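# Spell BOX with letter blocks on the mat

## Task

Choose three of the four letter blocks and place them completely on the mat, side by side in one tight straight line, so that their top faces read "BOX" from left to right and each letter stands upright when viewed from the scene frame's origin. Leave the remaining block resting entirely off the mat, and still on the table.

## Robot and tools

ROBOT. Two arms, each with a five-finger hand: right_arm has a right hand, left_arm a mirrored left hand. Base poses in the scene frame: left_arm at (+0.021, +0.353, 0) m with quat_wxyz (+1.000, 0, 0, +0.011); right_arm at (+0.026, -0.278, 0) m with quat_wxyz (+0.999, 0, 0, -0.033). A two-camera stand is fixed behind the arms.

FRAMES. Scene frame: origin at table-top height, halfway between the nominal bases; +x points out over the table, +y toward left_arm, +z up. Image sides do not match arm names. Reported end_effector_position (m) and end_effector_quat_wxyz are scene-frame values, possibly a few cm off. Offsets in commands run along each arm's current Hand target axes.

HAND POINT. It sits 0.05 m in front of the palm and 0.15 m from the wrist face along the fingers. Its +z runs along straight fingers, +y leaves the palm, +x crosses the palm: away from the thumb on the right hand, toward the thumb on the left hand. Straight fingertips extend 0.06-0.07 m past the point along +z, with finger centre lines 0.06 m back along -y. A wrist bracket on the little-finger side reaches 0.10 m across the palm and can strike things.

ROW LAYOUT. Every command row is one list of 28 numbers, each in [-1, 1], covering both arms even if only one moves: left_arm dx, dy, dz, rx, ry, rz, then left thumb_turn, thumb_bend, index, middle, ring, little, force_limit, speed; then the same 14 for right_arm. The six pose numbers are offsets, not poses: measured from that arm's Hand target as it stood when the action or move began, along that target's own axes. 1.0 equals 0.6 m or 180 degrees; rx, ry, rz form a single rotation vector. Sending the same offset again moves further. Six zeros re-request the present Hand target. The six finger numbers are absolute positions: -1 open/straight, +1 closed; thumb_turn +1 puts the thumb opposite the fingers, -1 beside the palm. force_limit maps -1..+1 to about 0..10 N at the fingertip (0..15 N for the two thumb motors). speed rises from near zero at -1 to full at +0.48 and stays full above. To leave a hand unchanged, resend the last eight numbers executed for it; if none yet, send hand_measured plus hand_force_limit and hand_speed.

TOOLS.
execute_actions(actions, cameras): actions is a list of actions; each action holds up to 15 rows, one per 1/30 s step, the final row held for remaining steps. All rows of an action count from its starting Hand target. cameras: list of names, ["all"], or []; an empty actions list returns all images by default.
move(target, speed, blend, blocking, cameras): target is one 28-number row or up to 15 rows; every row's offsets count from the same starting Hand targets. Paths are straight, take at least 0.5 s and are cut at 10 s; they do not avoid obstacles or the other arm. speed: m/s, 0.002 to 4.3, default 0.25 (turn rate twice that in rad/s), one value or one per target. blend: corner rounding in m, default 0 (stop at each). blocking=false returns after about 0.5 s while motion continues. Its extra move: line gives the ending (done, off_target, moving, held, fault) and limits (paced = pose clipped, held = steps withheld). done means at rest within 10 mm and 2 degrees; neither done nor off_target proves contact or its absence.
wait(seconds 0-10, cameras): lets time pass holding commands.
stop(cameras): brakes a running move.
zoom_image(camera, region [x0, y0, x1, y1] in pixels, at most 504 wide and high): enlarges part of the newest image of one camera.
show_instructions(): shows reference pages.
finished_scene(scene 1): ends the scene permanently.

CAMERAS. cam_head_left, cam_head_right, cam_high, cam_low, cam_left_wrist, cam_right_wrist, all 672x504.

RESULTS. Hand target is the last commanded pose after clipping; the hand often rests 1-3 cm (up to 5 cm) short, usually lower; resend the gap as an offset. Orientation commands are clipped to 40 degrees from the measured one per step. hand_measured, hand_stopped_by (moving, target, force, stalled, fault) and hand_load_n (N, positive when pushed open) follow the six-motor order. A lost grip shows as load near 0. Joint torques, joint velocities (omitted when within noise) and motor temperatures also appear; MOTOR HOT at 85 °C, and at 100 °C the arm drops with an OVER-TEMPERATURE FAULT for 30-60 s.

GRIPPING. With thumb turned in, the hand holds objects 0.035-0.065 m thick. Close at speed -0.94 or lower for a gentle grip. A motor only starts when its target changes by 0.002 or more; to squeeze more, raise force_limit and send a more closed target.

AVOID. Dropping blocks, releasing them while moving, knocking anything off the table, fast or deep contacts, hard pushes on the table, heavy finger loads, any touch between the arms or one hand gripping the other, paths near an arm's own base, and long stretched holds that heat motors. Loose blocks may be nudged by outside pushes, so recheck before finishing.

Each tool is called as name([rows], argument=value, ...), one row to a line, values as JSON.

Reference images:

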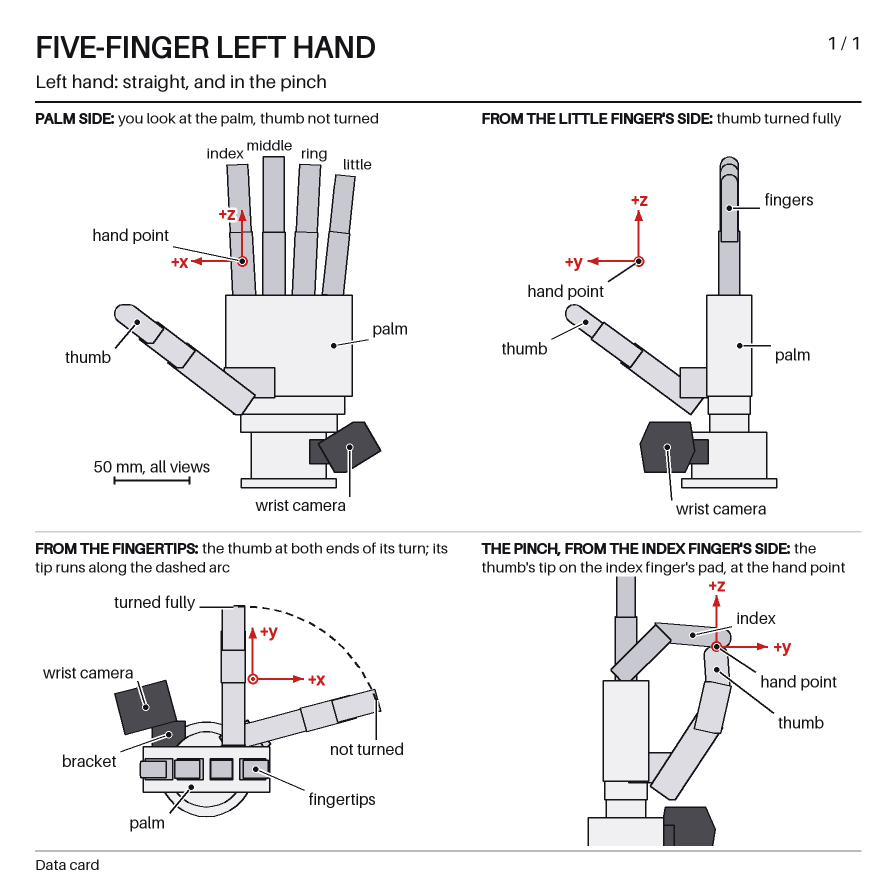

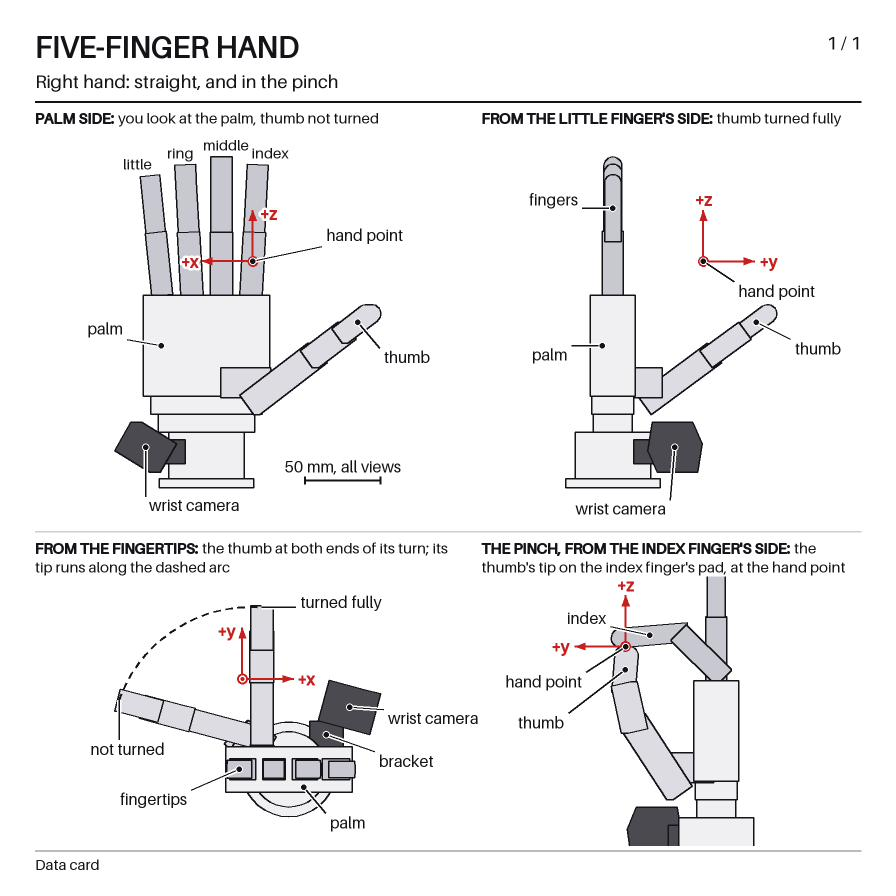

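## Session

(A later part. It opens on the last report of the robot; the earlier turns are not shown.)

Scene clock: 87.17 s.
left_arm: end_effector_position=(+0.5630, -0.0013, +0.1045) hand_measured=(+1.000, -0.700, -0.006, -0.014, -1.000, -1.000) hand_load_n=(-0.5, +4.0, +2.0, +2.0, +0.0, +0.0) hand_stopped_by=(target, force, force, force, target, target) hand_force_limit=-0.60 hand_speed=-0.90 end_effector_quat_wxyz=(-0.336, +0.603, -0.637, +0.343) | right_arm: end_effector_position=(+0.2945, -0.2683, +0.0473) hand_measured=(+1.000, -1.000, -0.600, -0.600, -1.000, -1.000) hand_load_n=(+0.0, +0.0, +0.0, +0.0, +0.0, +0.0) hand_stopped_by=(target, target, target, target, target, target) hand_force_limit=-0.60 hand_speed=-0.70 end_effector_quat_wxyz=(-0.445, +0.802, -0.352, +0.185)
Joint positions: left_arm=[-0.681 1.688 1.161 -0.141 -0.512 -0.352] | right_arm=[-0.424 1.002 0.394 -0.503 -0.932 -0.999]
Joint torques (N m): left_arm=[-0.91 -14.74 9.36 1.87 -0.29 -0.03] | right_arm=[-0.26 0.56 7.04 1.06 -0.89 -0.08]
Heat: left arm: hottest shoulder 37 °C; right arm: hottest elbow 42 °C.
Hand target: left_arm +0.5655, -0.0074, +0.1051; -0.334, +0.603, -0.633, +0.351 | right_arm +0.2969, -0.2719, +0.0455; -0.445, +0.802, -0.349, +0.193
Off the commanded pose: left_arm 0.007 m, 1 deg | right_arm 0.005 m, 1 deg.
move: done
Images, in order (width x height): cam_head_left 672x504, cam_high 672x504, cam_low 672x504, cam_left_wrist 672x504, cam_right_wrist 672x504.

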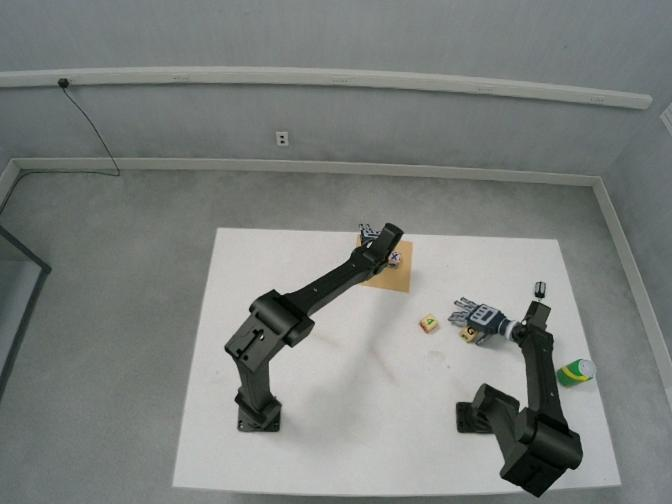

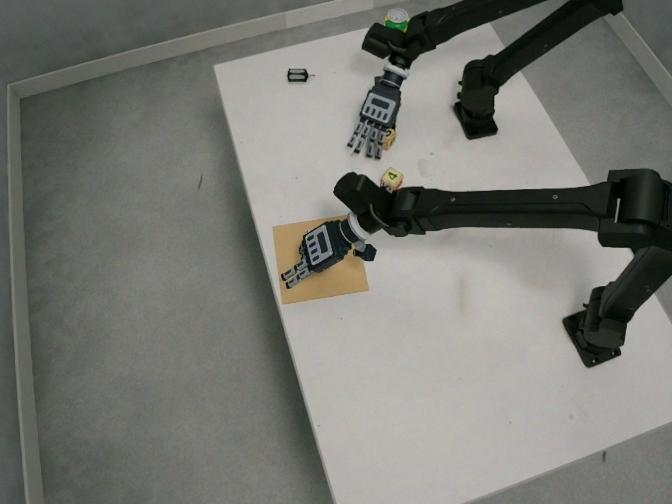

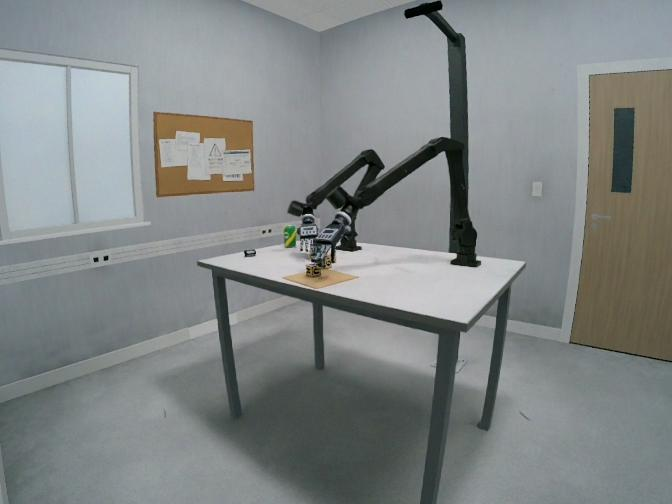

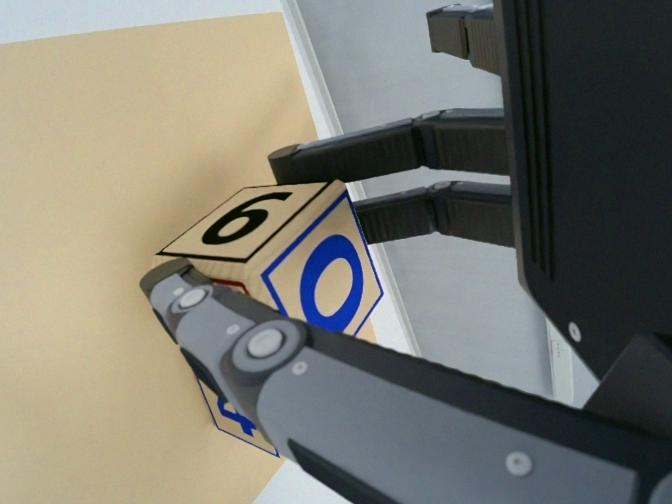

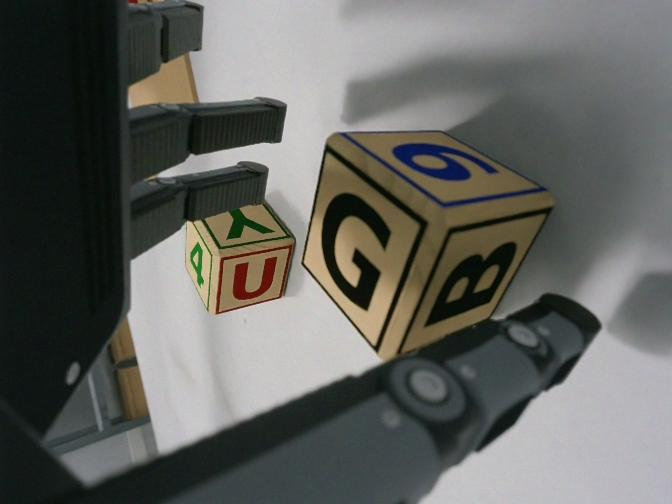

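move([
  [-0.0035,-0.0123,0.0197,0,0,0,1,-0.4,0.1,0.1,-1,-1,-0.6,-0.9,0,0.0085,0.0053,0,0,0,1,-1,-0.6,-0.6,-1,-1,-0.6,-0.7],
  [-0.0035,-0.0123,0.0197,0,0,0,1,-0.4,0.1,0.1,-1,-1,-0.6,-0.9,0,0.0085,0.0053,0,0,0,1,-0.4,0.1,0.1,-1,-1,-0.6,-0.9],
], speed=0.1, cameras=["cam_high","cam_head_left","cam_right_wrist","cam_left_wrist","cam_low"])

zoom_image(camera="cam_low", region=[280, 210, 360, 290])

zoom_image(camera="cam_head_left", region=[340, 210, 520, 370])

Scene clock: 92.30 s.
left_arm: end_effector_position=(+0.5625, -0.0014, +0.0913) hand_measured=(+1.000, -0.700, -0.006, -0.014, -1.000, -1.000) hand_load_n=(-0.5, +4.0, +2.0, +1.5, +0.0, +0.0) hand_stopped_by=(target, force, force, force, target, target) hand_force_limit=-0.60 hand_speed=-0.90 end_effector_quat_wxyz=(-0.329, +0.604, -0.644, +0.335) | right_arm: end_effector_position=(+0.2947, -0.2684, +0.0414) hand_measured=(+1.000, -0.696, +0.004, -0.014, -1.000, -1.000) hand_load_n=(-1.5, +5.0, +3.5, +2.0, -0.5, +0.0) hand_stopped_by=(target, force, force, force, target, target) hand_force_limit=-0.60 hand_speed=-0.90 end_effector_quat_wxyz=(-0.445, +0.802, -0.352, +0.186)
Joint positions: left_arm=[-0.678 1.709 1.161 -0.141 -0.499 -0.352] | right_arm=[-0.424 1.019 0.384 -0.476 -0.932 -1]
Joint torques (N m): left_arm=[0.32 -14.86 11.73 1.81 -0.26 0.08] | right_arm=[-0.09 0.44 6.72 1.07 -0.84 -0.08]
Heat: left arm: hottest shoulder 37 °C; right arm: hottest elbow 42 °C.
Hand target: left_arm +0.5796, -0.0059, +0.1050; -0.334, +0.603, -0.633, +0.351 | right_arm +0.2970, -0.2720, +0.0396; -0.444, +0.802, -0.349, +0.193
Off the commanded pose: left_arm 0.022 m, 2 deg | right_arm 0.005 m, 1 deg.
move: off_target (left_arm)
Images, in order (width x height): cam_head_left 672x504, cam_high 672x504, cam_low 672x504, cam_left_wrist 672x504, cam_right_wrist 672x504.

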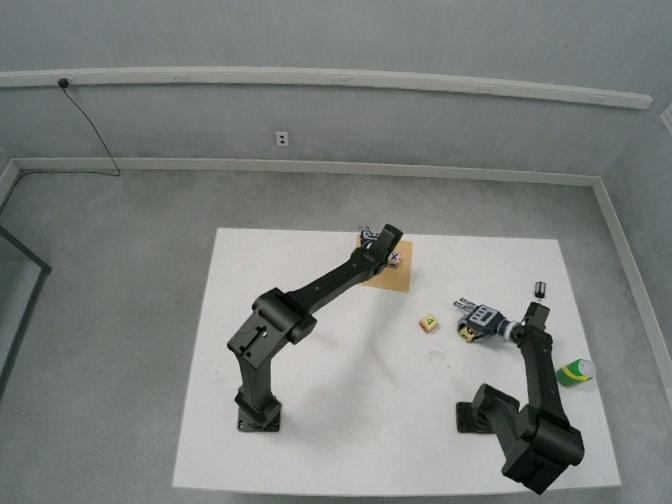

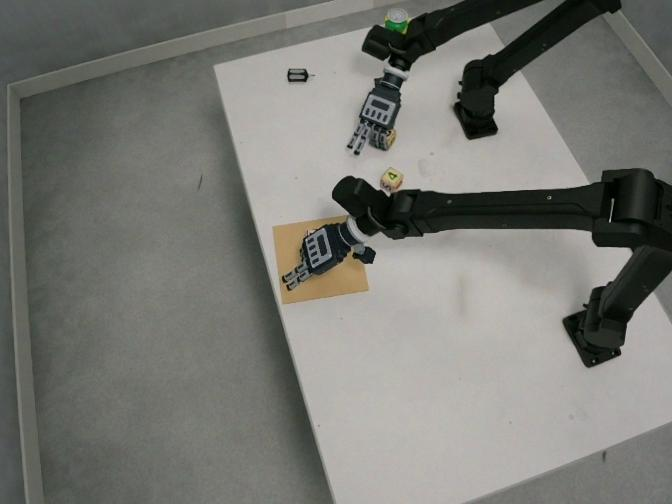

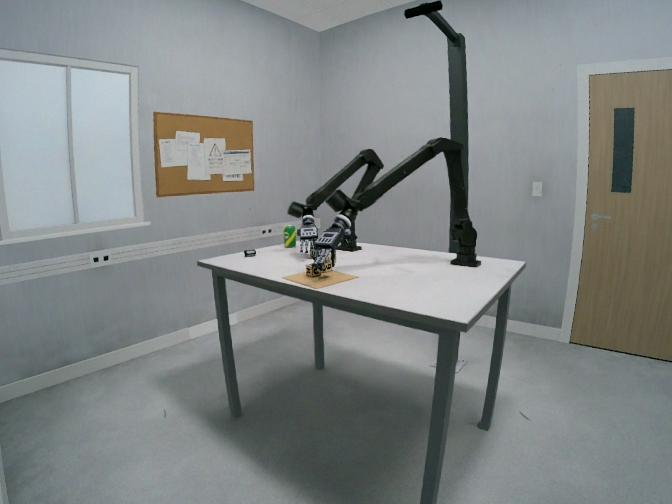

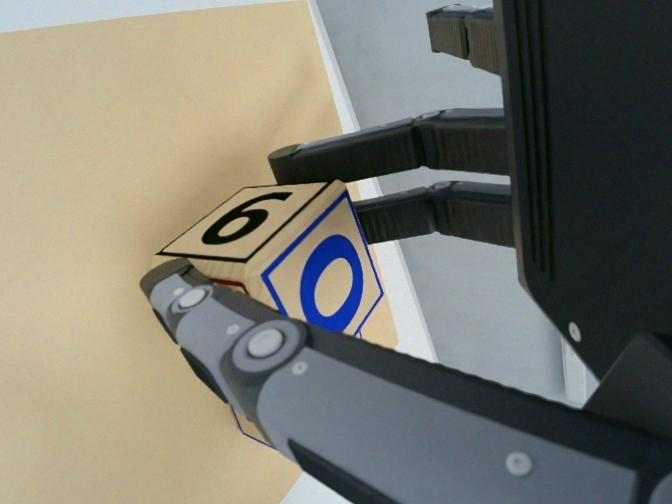

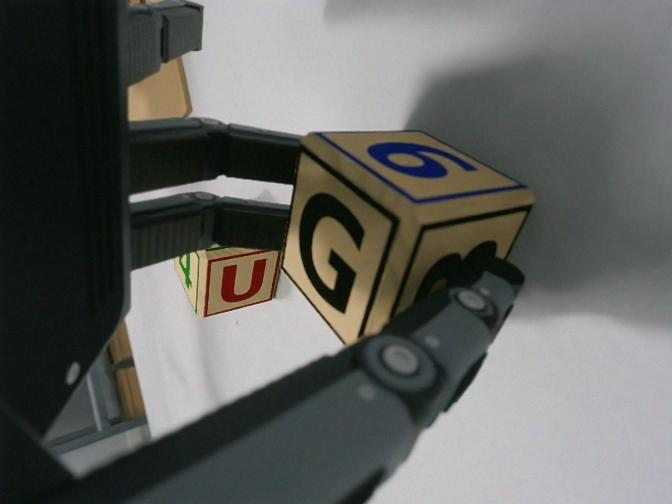

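Scaled by 6.300.

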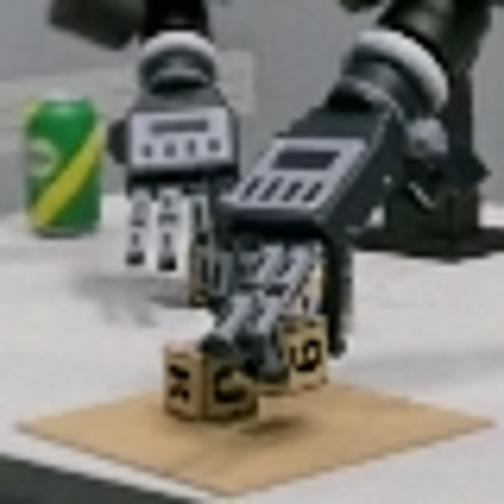

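Scaled by 2.800.

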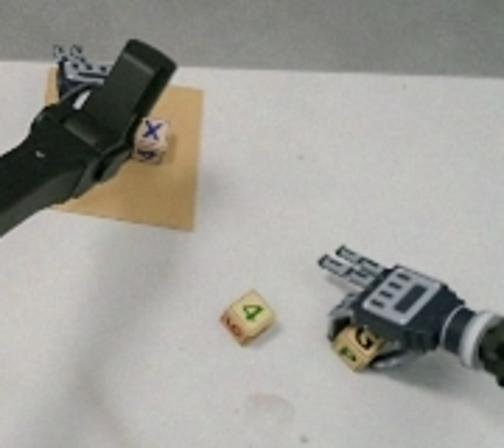

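move([
  [0.0043,-0.0658,-0.0205,0,0,0,1,-0.4,0.1,0.1,-1,-1,-0.6,-0.9,0,-0.1413,-0.0883,0,0,0,1,-0.4,0.1,0.1,-1,-1,-0.6,-0.9],
  [0.0050,0.0327,0.0265,0,0,0,1,-0.4,0.1,0.1,-1,-1,-0.6,-0.9,0,-0.1413,-0.0883,0,0,0,1,-0.4,0.1,0.1,-1,-1,-0.6,-0.9],
], speed=0.15, cameras=["cam_high","cam_head_left","cam_left_wrist","cam_low"])

zoom_image(camera="cam_low", region=[280, 220, 360, 300])

zoom_image(camera="cam_high", region=[265, 205, 365, 305])

Scene clock: 95.47 s.
left_arm: end_effector_position=(+0.5774, -0.0080, +0.0770) hand_measured=(+1.000, -0.700, -0.006, -0.014, -1.000, -1.000) hand_load_n=(+0.0, +2.5, +0.0, +2.5, +0.0, +0.0) hand_stopped_by=(target, force, force, force, target, target) hand_force_limit=-0.60 hand_speed=-0.90 end_effector_quat_wxyz=(-0.332, +0.604, -0.638, +0.344) | right_arm: end_effector_position=(+0.2812, -0.2615, +0.1140) hand_measured=(+1.000, -0.696, +0.004, -0.014, -1.000, -1.000) hand_load_n=(-1.5, +5.0, +3.5, +2.0, +0.0, +0.0) hand_stopped_by=(target, force, force, force, target, target) hand_force_limit=-0.60 hand_speed=-0.90 end_effector_quat_wxyz=(-0.446, +0.801, -0.364, +0.166)
Joint positions: left_arm=[-0.672 1.761 1.178 -0.083 -0.497 -0.348] | right_arm=[-0.424 0.846 0.519 -0.829 -0.93 -0.997]
Joint torques (N m): left_arm=[-0.26 -16.09 9.06 1.84 -0.36 0.03] | right_arm=[0.38 0.03 12.74 -0.12 -0.85 -0.06]
Heat: left arm: hottest shoulder 37 °C; right arm: hottest elbow 42 °C.
Hand target: left_arm +0.5824, -0.0091, +0.0799; -0.334, +0.603, -0.633, +0.351 | right_arm +0.2970, -0.2719, +0.1394; -0.445, +0.802, -0.349, +0.193
Off the commanded pose: left_arm 0.006 m, 1 deg | right_arm 0.032 m, 4 deg.
move: off_target (right_arm)
Images, in order (width x height): cam_head_left 672x504, cam_high 672x504, cam_low 672x504, cam_left_wrist 672x504.

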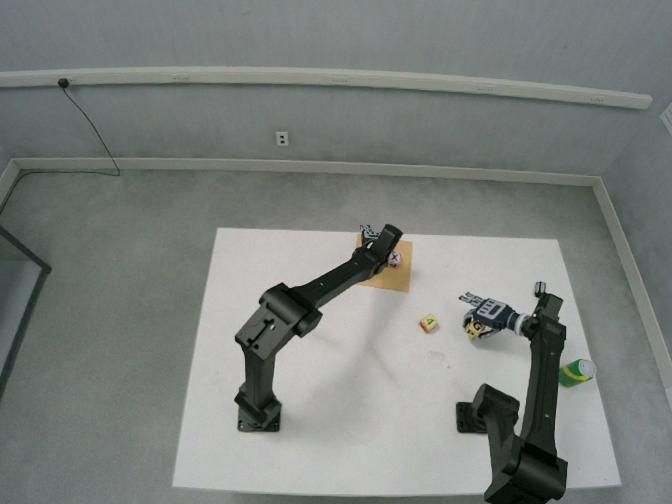

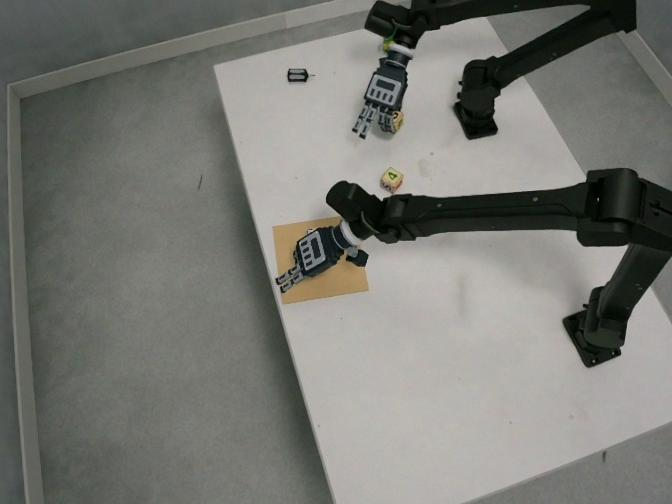

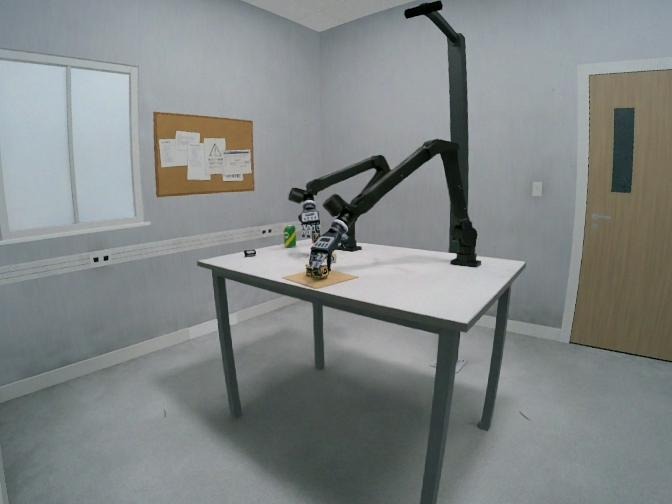

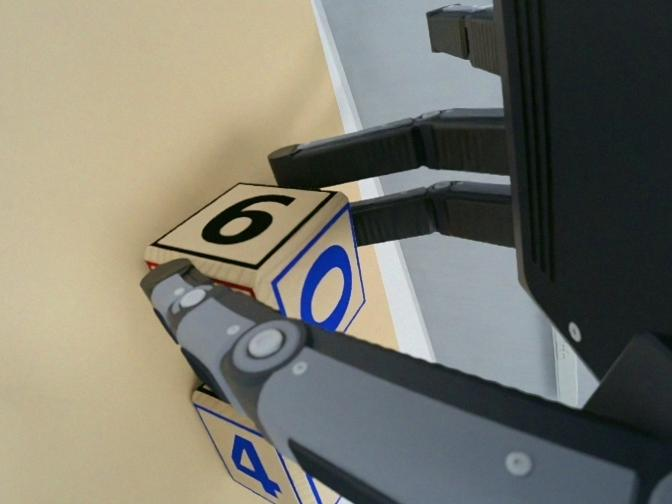

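Scaled by 6.300.

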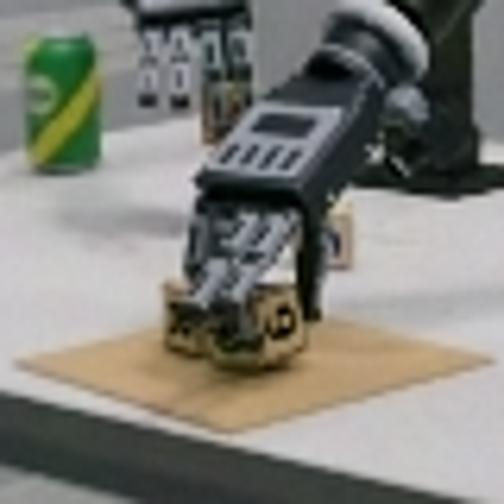

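Scaled by 5.040.

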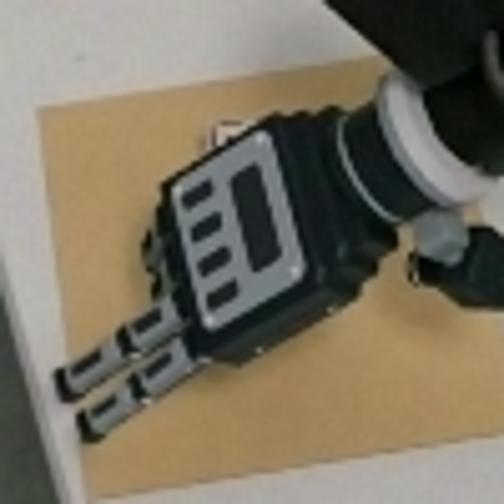

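zoom_image(camera="cam_low", region=[300, 255, 340, 285])

zoom_image(camera="cam_left_wrist", region=[130, 150, 430, 504])

Scaled by 12.600.

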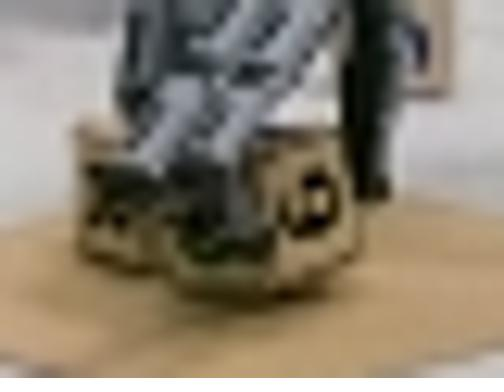

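Scaled by 1.424.

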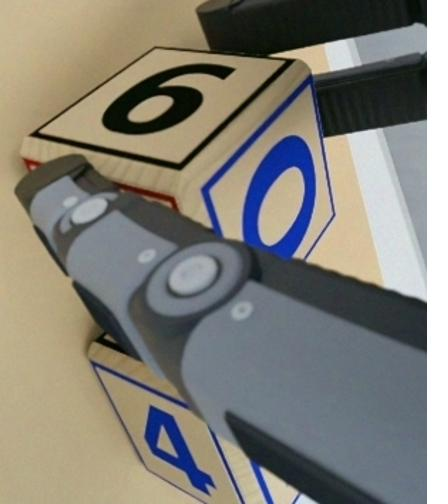

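move(target=[-0.0050,0.0185,0.0113,0,0,0,1,-0.4,0.1,0.1,-1,-1,-0.6,-0.9,0,0,0,0,0,0,1,-0.4,0.1,0.1,-1,-1,-0.6,-0.9], speed=0.05, cameras=["cam_high","cam_left_wrist","cam_low"])

zoom_image(camera="cam_low", region=[300, 255, 340, 285])

Scene clock: 97.23 s.
left_arm: end_effector_position=(+0.5789, -0.0092, +0.0746) hand_measured=(+1.000, -0.700, -0.006, -0.014, -1.000, -1.000) hand_load_n=(+0.5, +2.5, +0.0, +2.0, +0.0, +0.0) hand_stopped_by=(target, force, force, force, target, target) hand_force_limit=-0.60 hand_speed=-0.90 end_effector_quat_wxyz=(-0.333, +0.603, -0.634, +0.352) | right_arm: end_effector_position=(+0.2812, -0.2615, +0.1140) hand_measured=(+1.000, -0.696, +0.004, -0.014, -1.000, -1.000) hand_load_n=(-1.5, +5.0, +3.5, +2.5, +0.0, +0.0) hand_stopped_by=(target, force, force, force, target, target) hand_force_limit=-0.60 hand_speed=-0.90 end_effector_quat_wxyz=(-0.446, +0.801, -0.364, +0.166)
Joint positions: left_arm=[-0.672 1.766 1.166 -0.047 -0.497 -0.348] | right_arm=[-0.424 0.846 0.519 -0.829 -0.93 -0.997]
Joint torques (N m): left_arm=[0.15 -15.15 8.38 1.81 -0.21 0.07] | right_arm=[0.21 0.32 12.66 0.09 -0.85 -0.05]
Heat: left arm: hottest shoulder 37 °C; right arm: hottest elbow 43 °C.
Hand target: left_arm +0.5825, -0.0062, +0.0670; -0.334, +0.603, -0.633, +0.351 | right_arm +0.2970, -0.2719, +0.1394; -0.445, +0.802, -0.349, +0.193
Off the commanded pose: left_arm 0.009 m, 0 deg | right_arm 0.032 m, 4 deg.
move: off_target (right_arm)
Images, in order (width x height): cam_high 672x504, cam_low 672x504, cam_left_wrist 672x504.

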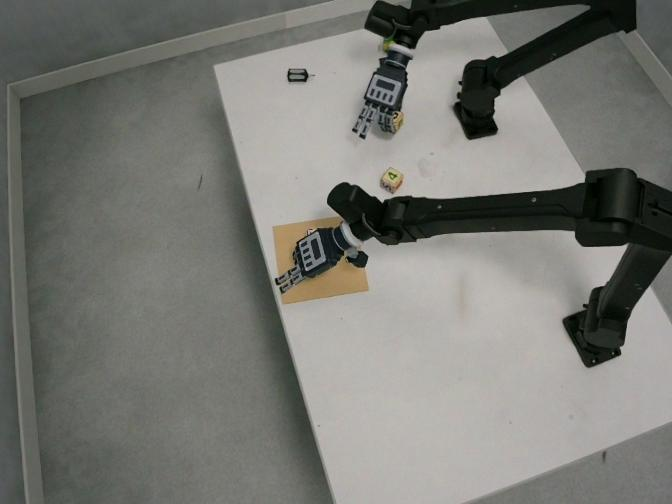

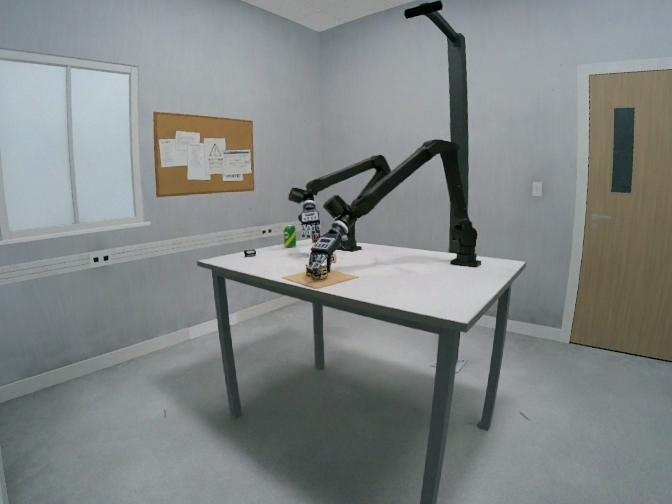

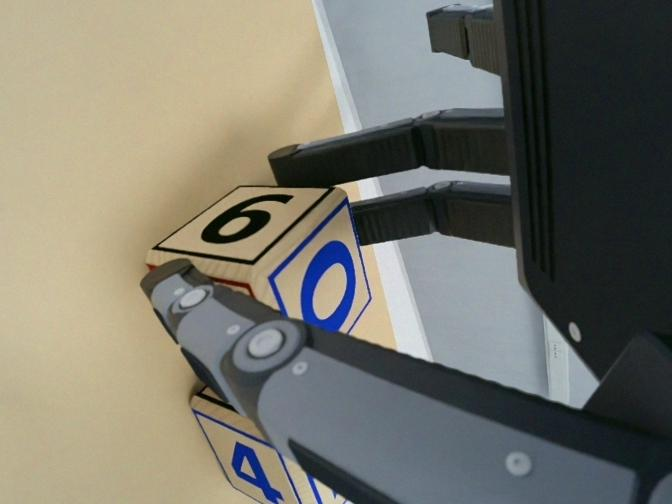

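Scaled by 12.600.

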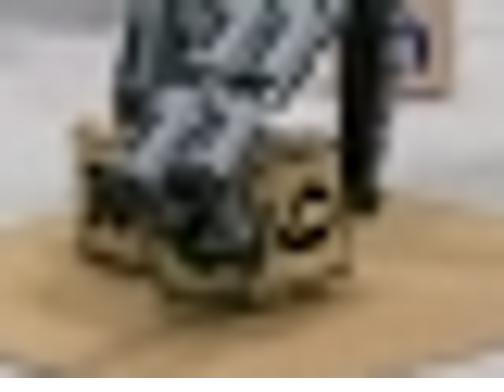

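move([
  [0.0028,-0.0132,-0.0170,0,0,0,1,-1,-0.5,-0.5,-1,-1,-0.6,-0.7,0,0,0,0,0,0,1,-0.4,0.1,0.1,-1,-1,-0.6,-0.9],
], speed=0.05, cameras=["cam_high","cam_left_wrist","cam_low"])

zoom_image(camera="cam_low", region=[285, 235, 355, 295])

Scene clock: 98.87 s.
left_arm: end_effector_position=(+0.5784, -0.0085, +0.0738) hand_measured=(+1.000, -1.000, -0.500, -0.500, -1.000, -1.000) hand_load_n=(+0.0, +0.0, +0.0, +0.0, +0.0, +0.0) hand_stopped_by=(target, target, target, target, target, target) hand_force_limit=-0.60 hand_speed=-0.70 end_effector_quat_wxyz=(-0.333, +0.603, -0.634, +0.350) | right_arm: end_effector_position=(+0.2812, -0.2615, +0.1140) hand_measured=(+1.000, -0.696, +0.004, -0.014, -1.000, -1.000) hand_load_n=(-1.5, +5.0, +4.0, +2.5, +0.0, +0.0) hand_stopped_by=(target, force, force, force, target, target) hand_force_limit=-0.60 hand_speed=-0.90 end_effector_quat_wxyz=(-0.446, +0.801, -0.364, +0.166)
Joint positions: left_arm=[-0.672 1.766 1.166 -0.051 -0.498 -0.348] | right_arm=[-0.424 0.846 0.519 -0.829 -0.93 -0.997]
Joint torques (N m): left_arm=[-0.5 -17.2 8.72 0.8 -0.41 0.02] | right_arm=[-0.09 0.15 12.77 0.02 -0.91 -0.06]
Heat: left arm: hottest shoulder 37 °C; right arm: hottest elbow 43 °C.
Hand target: left_arm +0.5779, -0.0076, +0.0791; -0.334, +0.603, -0.633, +0.351 | right_arm +0.2970, -0.2719, +0.1394; -0.445, +0.802, -0.349, +0.193
Off the commanded pose: left_arm 0.005 m, 0 deg | right_arm 0.032 m, 4 deg.
move: off_target (right_arm)
Images, in order (width x height): cam_high 672x504, cam_low 672x504, cam_left_wrist 672x504.

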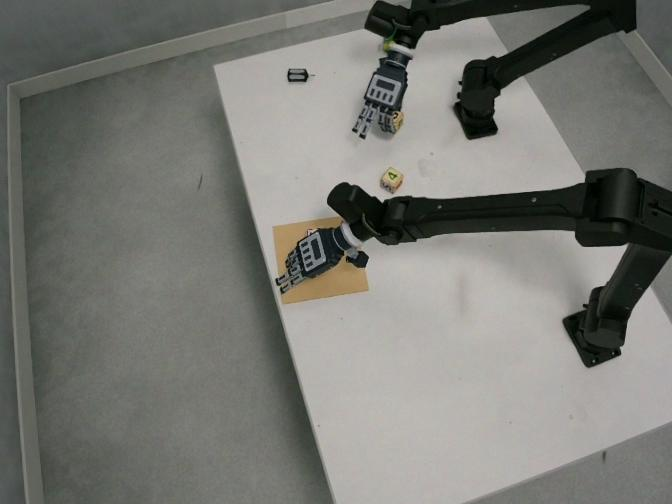

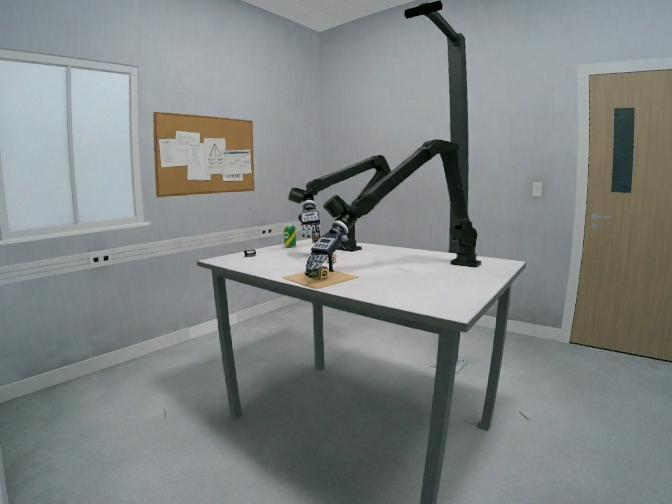

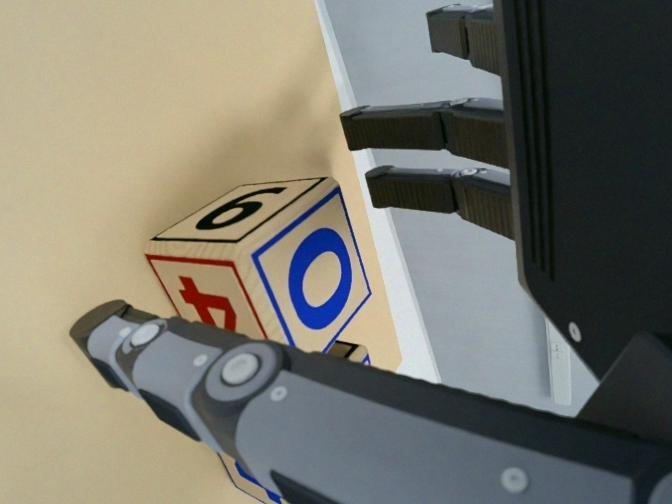

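Scaled by 7.200.

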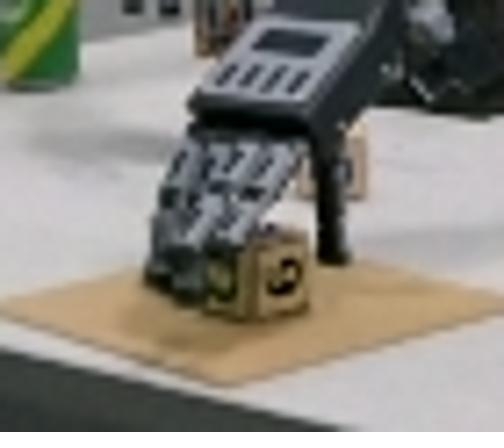

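move([
  [0,-0.1272,-0.0795,0,0,0,1,-1,-0.5,-0.5,-1,-1,-0.6,-0.7,0,-0.0424,-0.0265,0,0,0,1,-0.4,0.1,0.1,-1,-1,-0.6,-0.9],
  [-0.4920,-0.0095,-0.5218,0.2199,0.0840,0.4581,1,-1,-0.5,-0.5,-1,-1,-0.6,-0.7,-0.1362,-0.1623,0.1638,0,0.05,0.031,1,-0.4,0.1,0.1,-1,-1,-0.6,-0.9],
], speed=[0.12,0.35], blend=[0.02,0], cameras=["cam_high","cam_head_left","cam_low"])

zoom_image(camera="cam_high", region=[265, 205, 385, 315])

Scene clock: 105.37 s.
left_arm: end_effector_position=(+0.3275, +0.2962, +0.2388) hand_measured=(+1.000, -1.000, -0.500, -0.500, -1.000, -1.000) hand_load_n=(+0.0, +0.0, +0.0, +0.0, +0.0, +0.0) hand_stopped_by=(target, target, target, target, target, target) hand_force_limit=-0.60 hand_speed=-0.70 end_effector_quat_wxyz=(+0.563, +0.135, +0.759, -0.300) | right_arm: end_effector_position=(+0.3338, -0.1254, +0.1626) hand_measured=(+1.000, -0.696, +0.004, -0.014, -1.000, -1.000) hand_load_n=(-1.5, +5.5, +3.5, +2.5, +0.0, +0.0) hand_stopped_by=(target, force, force, force, target, target) hand_force_limit=-0.60 hand_speed=-0.90 end_effector_quat_wxyz=(-0.415, +0.772, -0.424, +0.229)
Joint positions: left_arm=[0.111 0.314 0.392 -0.344 0.78 1.447] | right_arm=[0.331 0.738 0.545 -0.412 -0.25 -0.171]
Joint torques (N m): left_arm=[0.44 2.78 12.81 1.01 0.28 0.13] | right_arm=[1.2 1.08 10.09 2.14 -0.05 0.13]
Heat: left arm: hottest shoulder 38 °C; right arm: hottest elbow 43 °C.
Hand target: left_arm +0.3301, +0.2998, +0.2500; +0.568, +0.136, +0.757, -0.294 | right_arm +0.3400, -0.1201, +0.1699; -0.425, +0.767, -0.421, +0.233
Off the commanded pose: left_arm 0.012 m, 1 deg | right_arm 0.011 m, 1 deg.
move: off_target (left_arm, right_arm)
Images, in order (width x height): cam_head_left 672x504, cam_high 672x504, cam_low 672x504.

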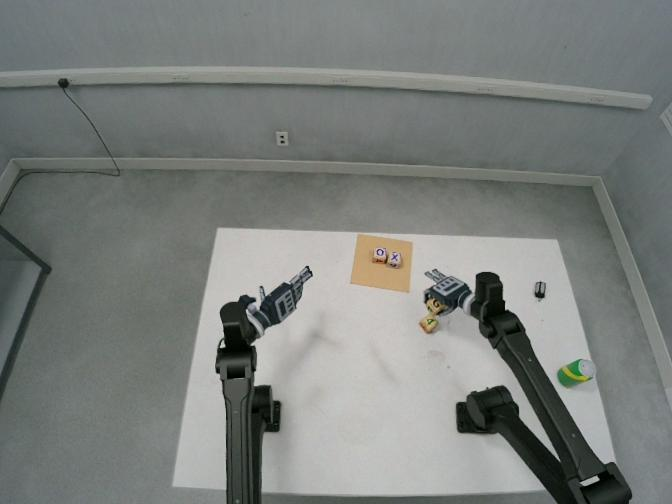

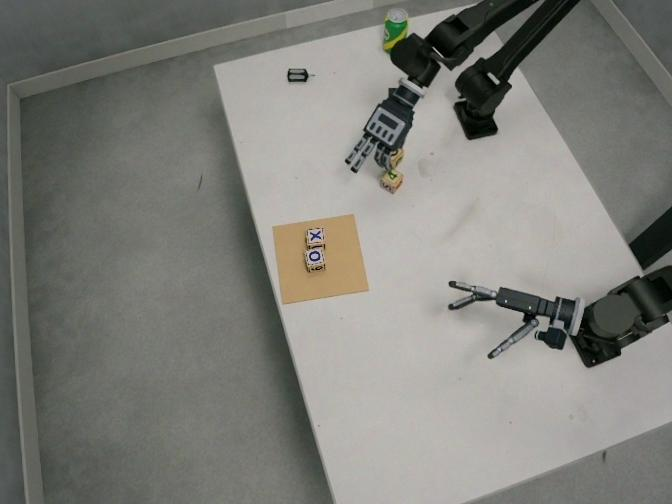

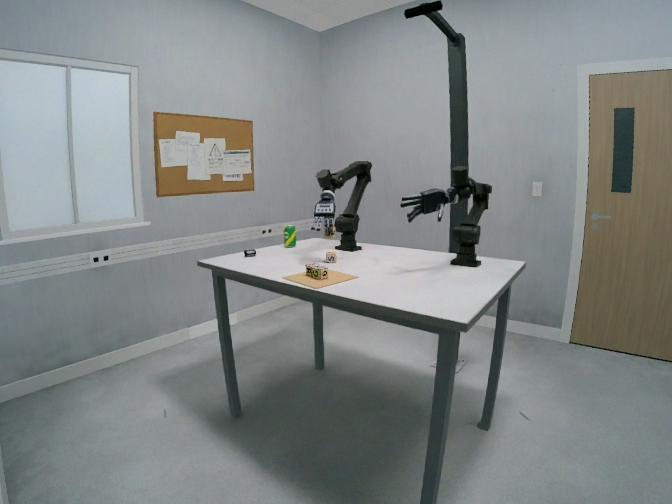

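Scaled by 4.200.

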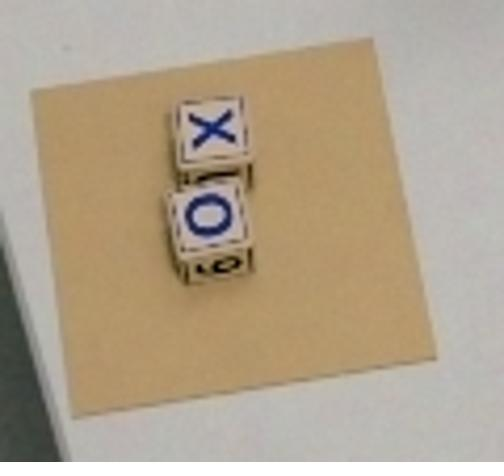

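move([
  [0,0,0,0,0,0,1,-1,-0.5,-0.5,-1,-1,-0.6,-0.7,-0.1943,-0.0725,0.2102,0,0.0494,0.031,1,-0.4,0.1,0.1,-1,-1,-0.6,-0.9],
  [0,0,0,0,0,0,1,-1,-0.5,-0.5,-1,-1,-0.6,-0.7,-0.1943,0.0518,0.2880,0,0.0494,0.031,1,-0.4,0.1,0.1,-1,-1,-0.6,-0.9],
], speed=[0.3,0.12], blend=[0.02,0], cameras=["cam_high","cam_head_left","cam_low","cam_right_wrist"])

zoom_image(camera="cam_low", region=[310, 210, 400, 290])

zoom_image(camera="cam_high", region=[340, 190, 460, 310])

Scene clock: 108.10 s.
left_arm: end_effector_position=(+0.3275, +0.2964, +0.2388) hand_measured=(+1.000, -1.000, -0.500, -0.500, -1.000, -1.000) hand_load_n=(+0.0, +0.0, +0.0, +0.5, +0.0, +0.0) hand_stopped_by=(target, target, target, target, target, target) hand_force_limit=-0.60 hand_speed=-0.70 end_effector_quat_wxyz=(+0.563, +0.135, +0.759, -0.299) | right_arm: end_effector_position=(+0.3861, +0.0419, +0.0504) hand_measured=(+1.000, -0.696, +0.004, -0.014, -1.000, -1.000) hand_load_n=(-1.0, +5.0, +2.5, +3.0, +0.0, +0.0) hand_stopped_by=(target, force, force, force, target, target) hand_force_limit=-0.60 hand_speed=-0.90 end_effector_quat_wxyz=(-0.392, +0.730, -0.488, +0.273)
Joint positions: left_arm=[0.112 0.314 0.392 -0.344 0.78 1.447] | right_arm=[0.843 1.375 0.607 0.155 0.336 0.209]
Joint torques (N m): left_arm=[0.44 2.67 12.82 1.01 0.29 0.12] | right_arm=[1.03 -5.48 6.99 2 0.11 0.1]
Heat: left arm: hottest shoulder 37 °C; right arm: hottest elbow 43 °C.
Hand target: left_arm +0.3302, +0.3000, +0.2501; +0.568, +0.136, +0.757, -0.294 | right_arm +0.3872, +0.0480, +0.0520; -0.402, +0.725, -0.490, +0.271
Off the commanded pose: left_arm 0.012 m, 1 deg | right_arm 0.006 m, 1 deg.
move: off_target (left_arm)
Images, in order (width x height): cam_head_left 672x504, cam_high 672x504, cam_low 672x504, cam_right_wrist 672x504.

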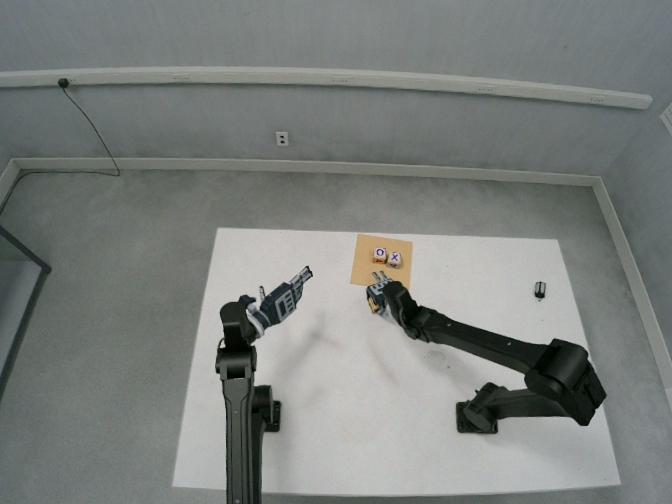

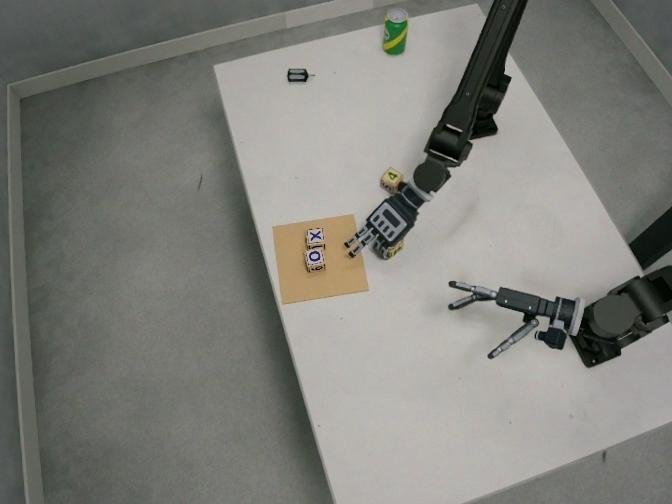

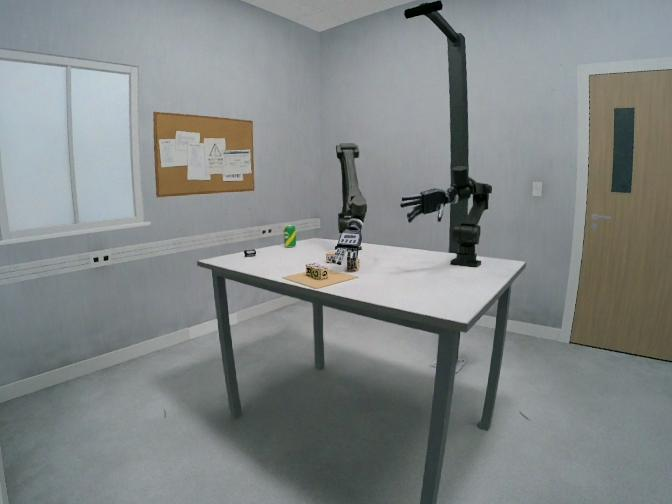

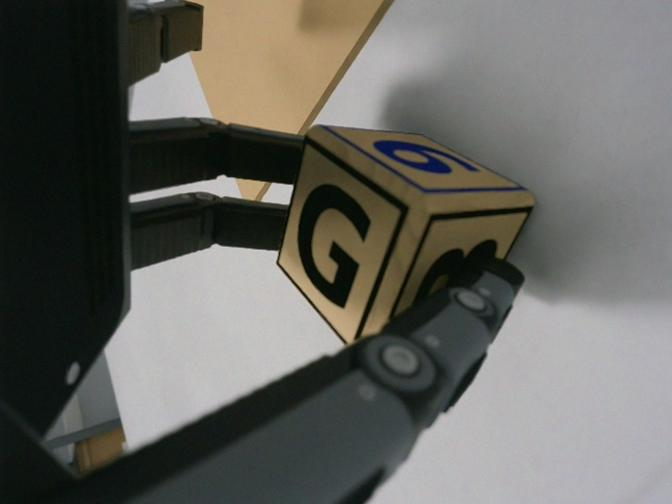

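Scaled by 5.600.

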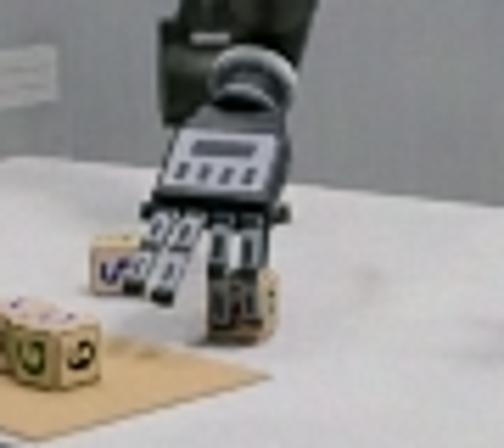

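Scaled by 4.200.

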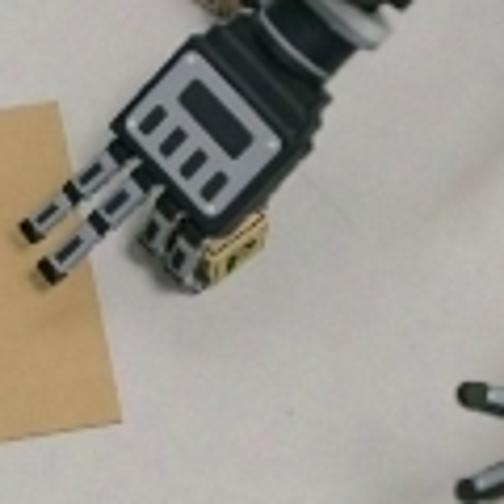

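move(target=[0,0,0,0,0,0,1,-1,-0.5,-0.5,-1,-1,-0.6,-0.7,0,0.0120,0.0075,0,0,0,1,-0.4,0.1,0.1,-1,-1,-0.6,-0.9], speed=0.04, cameras=["cam_low"])

zoom_image(camera="cam_low", region=[330, 240, 370, 280])

Scene clock: 109.23 s.
left_arm: end_effector_position=(+0.3275, +0.2964, +0.2388) hand_measured=(+1.000, -1.000, -0.500, -0.500, -1.000, -1.000) hand_load_n=(+0.0, +0.5, +0.0, +0.0, +0.0, +0.0) hand_stopped_by=(target, target, target, target, target, target) hand_force_limit=-0.60 hand_speed=-0.70 end_effector_quat_wxyz=(+0.563, +0.135, +0.759, -0.299) | right_arm: end_effector_position=(+0.3888, +0.0444, +0.0480) hand_measured=(+1.000, -0.696, +0.004, -0.014, -1.000, -1.000) hand_load_n=(-0.5, +5.0, +2.0, +2.5, +0.0, +0.0) hand_stopped_by=(target, force, force, force, target, target) hand_force_limit=-0.60 hand_speed=-0.90 end_effector_quat_wxyz=(-0.398, +0.727, -0.488, +0.274)
Joint positions: left_arm=[0.112 0.314 0.392 -0.344 0.78 1.447] | right_arm=[0.843 1.391 0.603 0.19 0.336 0.209]
Joint torques (N m): left_arm=[0.38 2.73 12.82 1.01 0.29 0.12] | right_arm=[1.14 -4.07 6.56 2 0.11 0.13]
Heat: left arm: hottest shoulder 37 °C; right arm: hottest elbow 43 °C.
Hand target: left_arm +0.3302, +0.3000, +0.2501; +0.568, +0.136, +0.757, -0.294 | right_arm +0.3873, +0.0480, +0.0435; -0.402, +0.725, -0.490, +0.271
Off the commanded pose: left_arm 0.012 m, 1 deg | right_arm 0.006 m, 1 deg.
move: off_target (left_arm)
Images, in order (width x height): cam_low 672x504.

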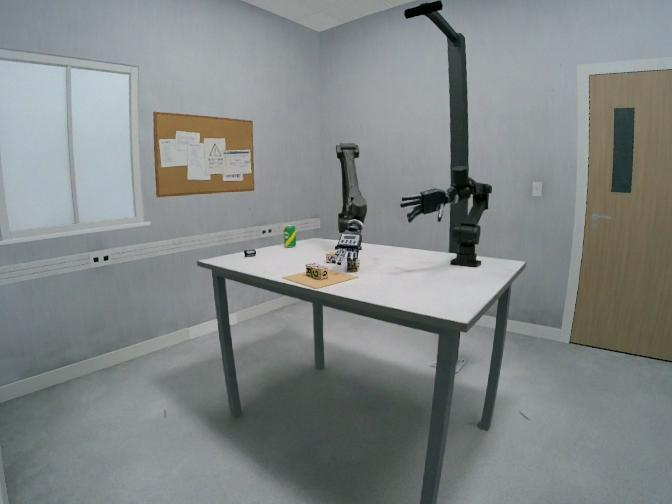

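Scaled by 12.600.

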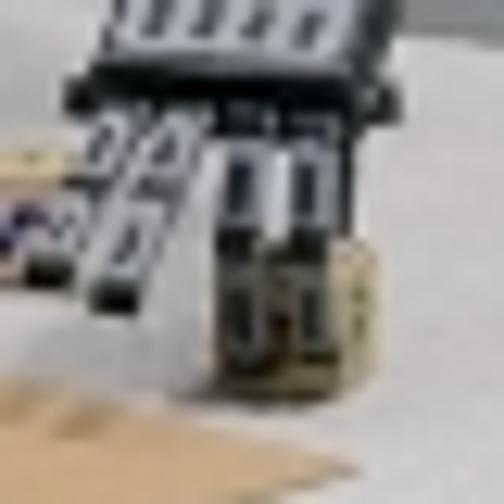

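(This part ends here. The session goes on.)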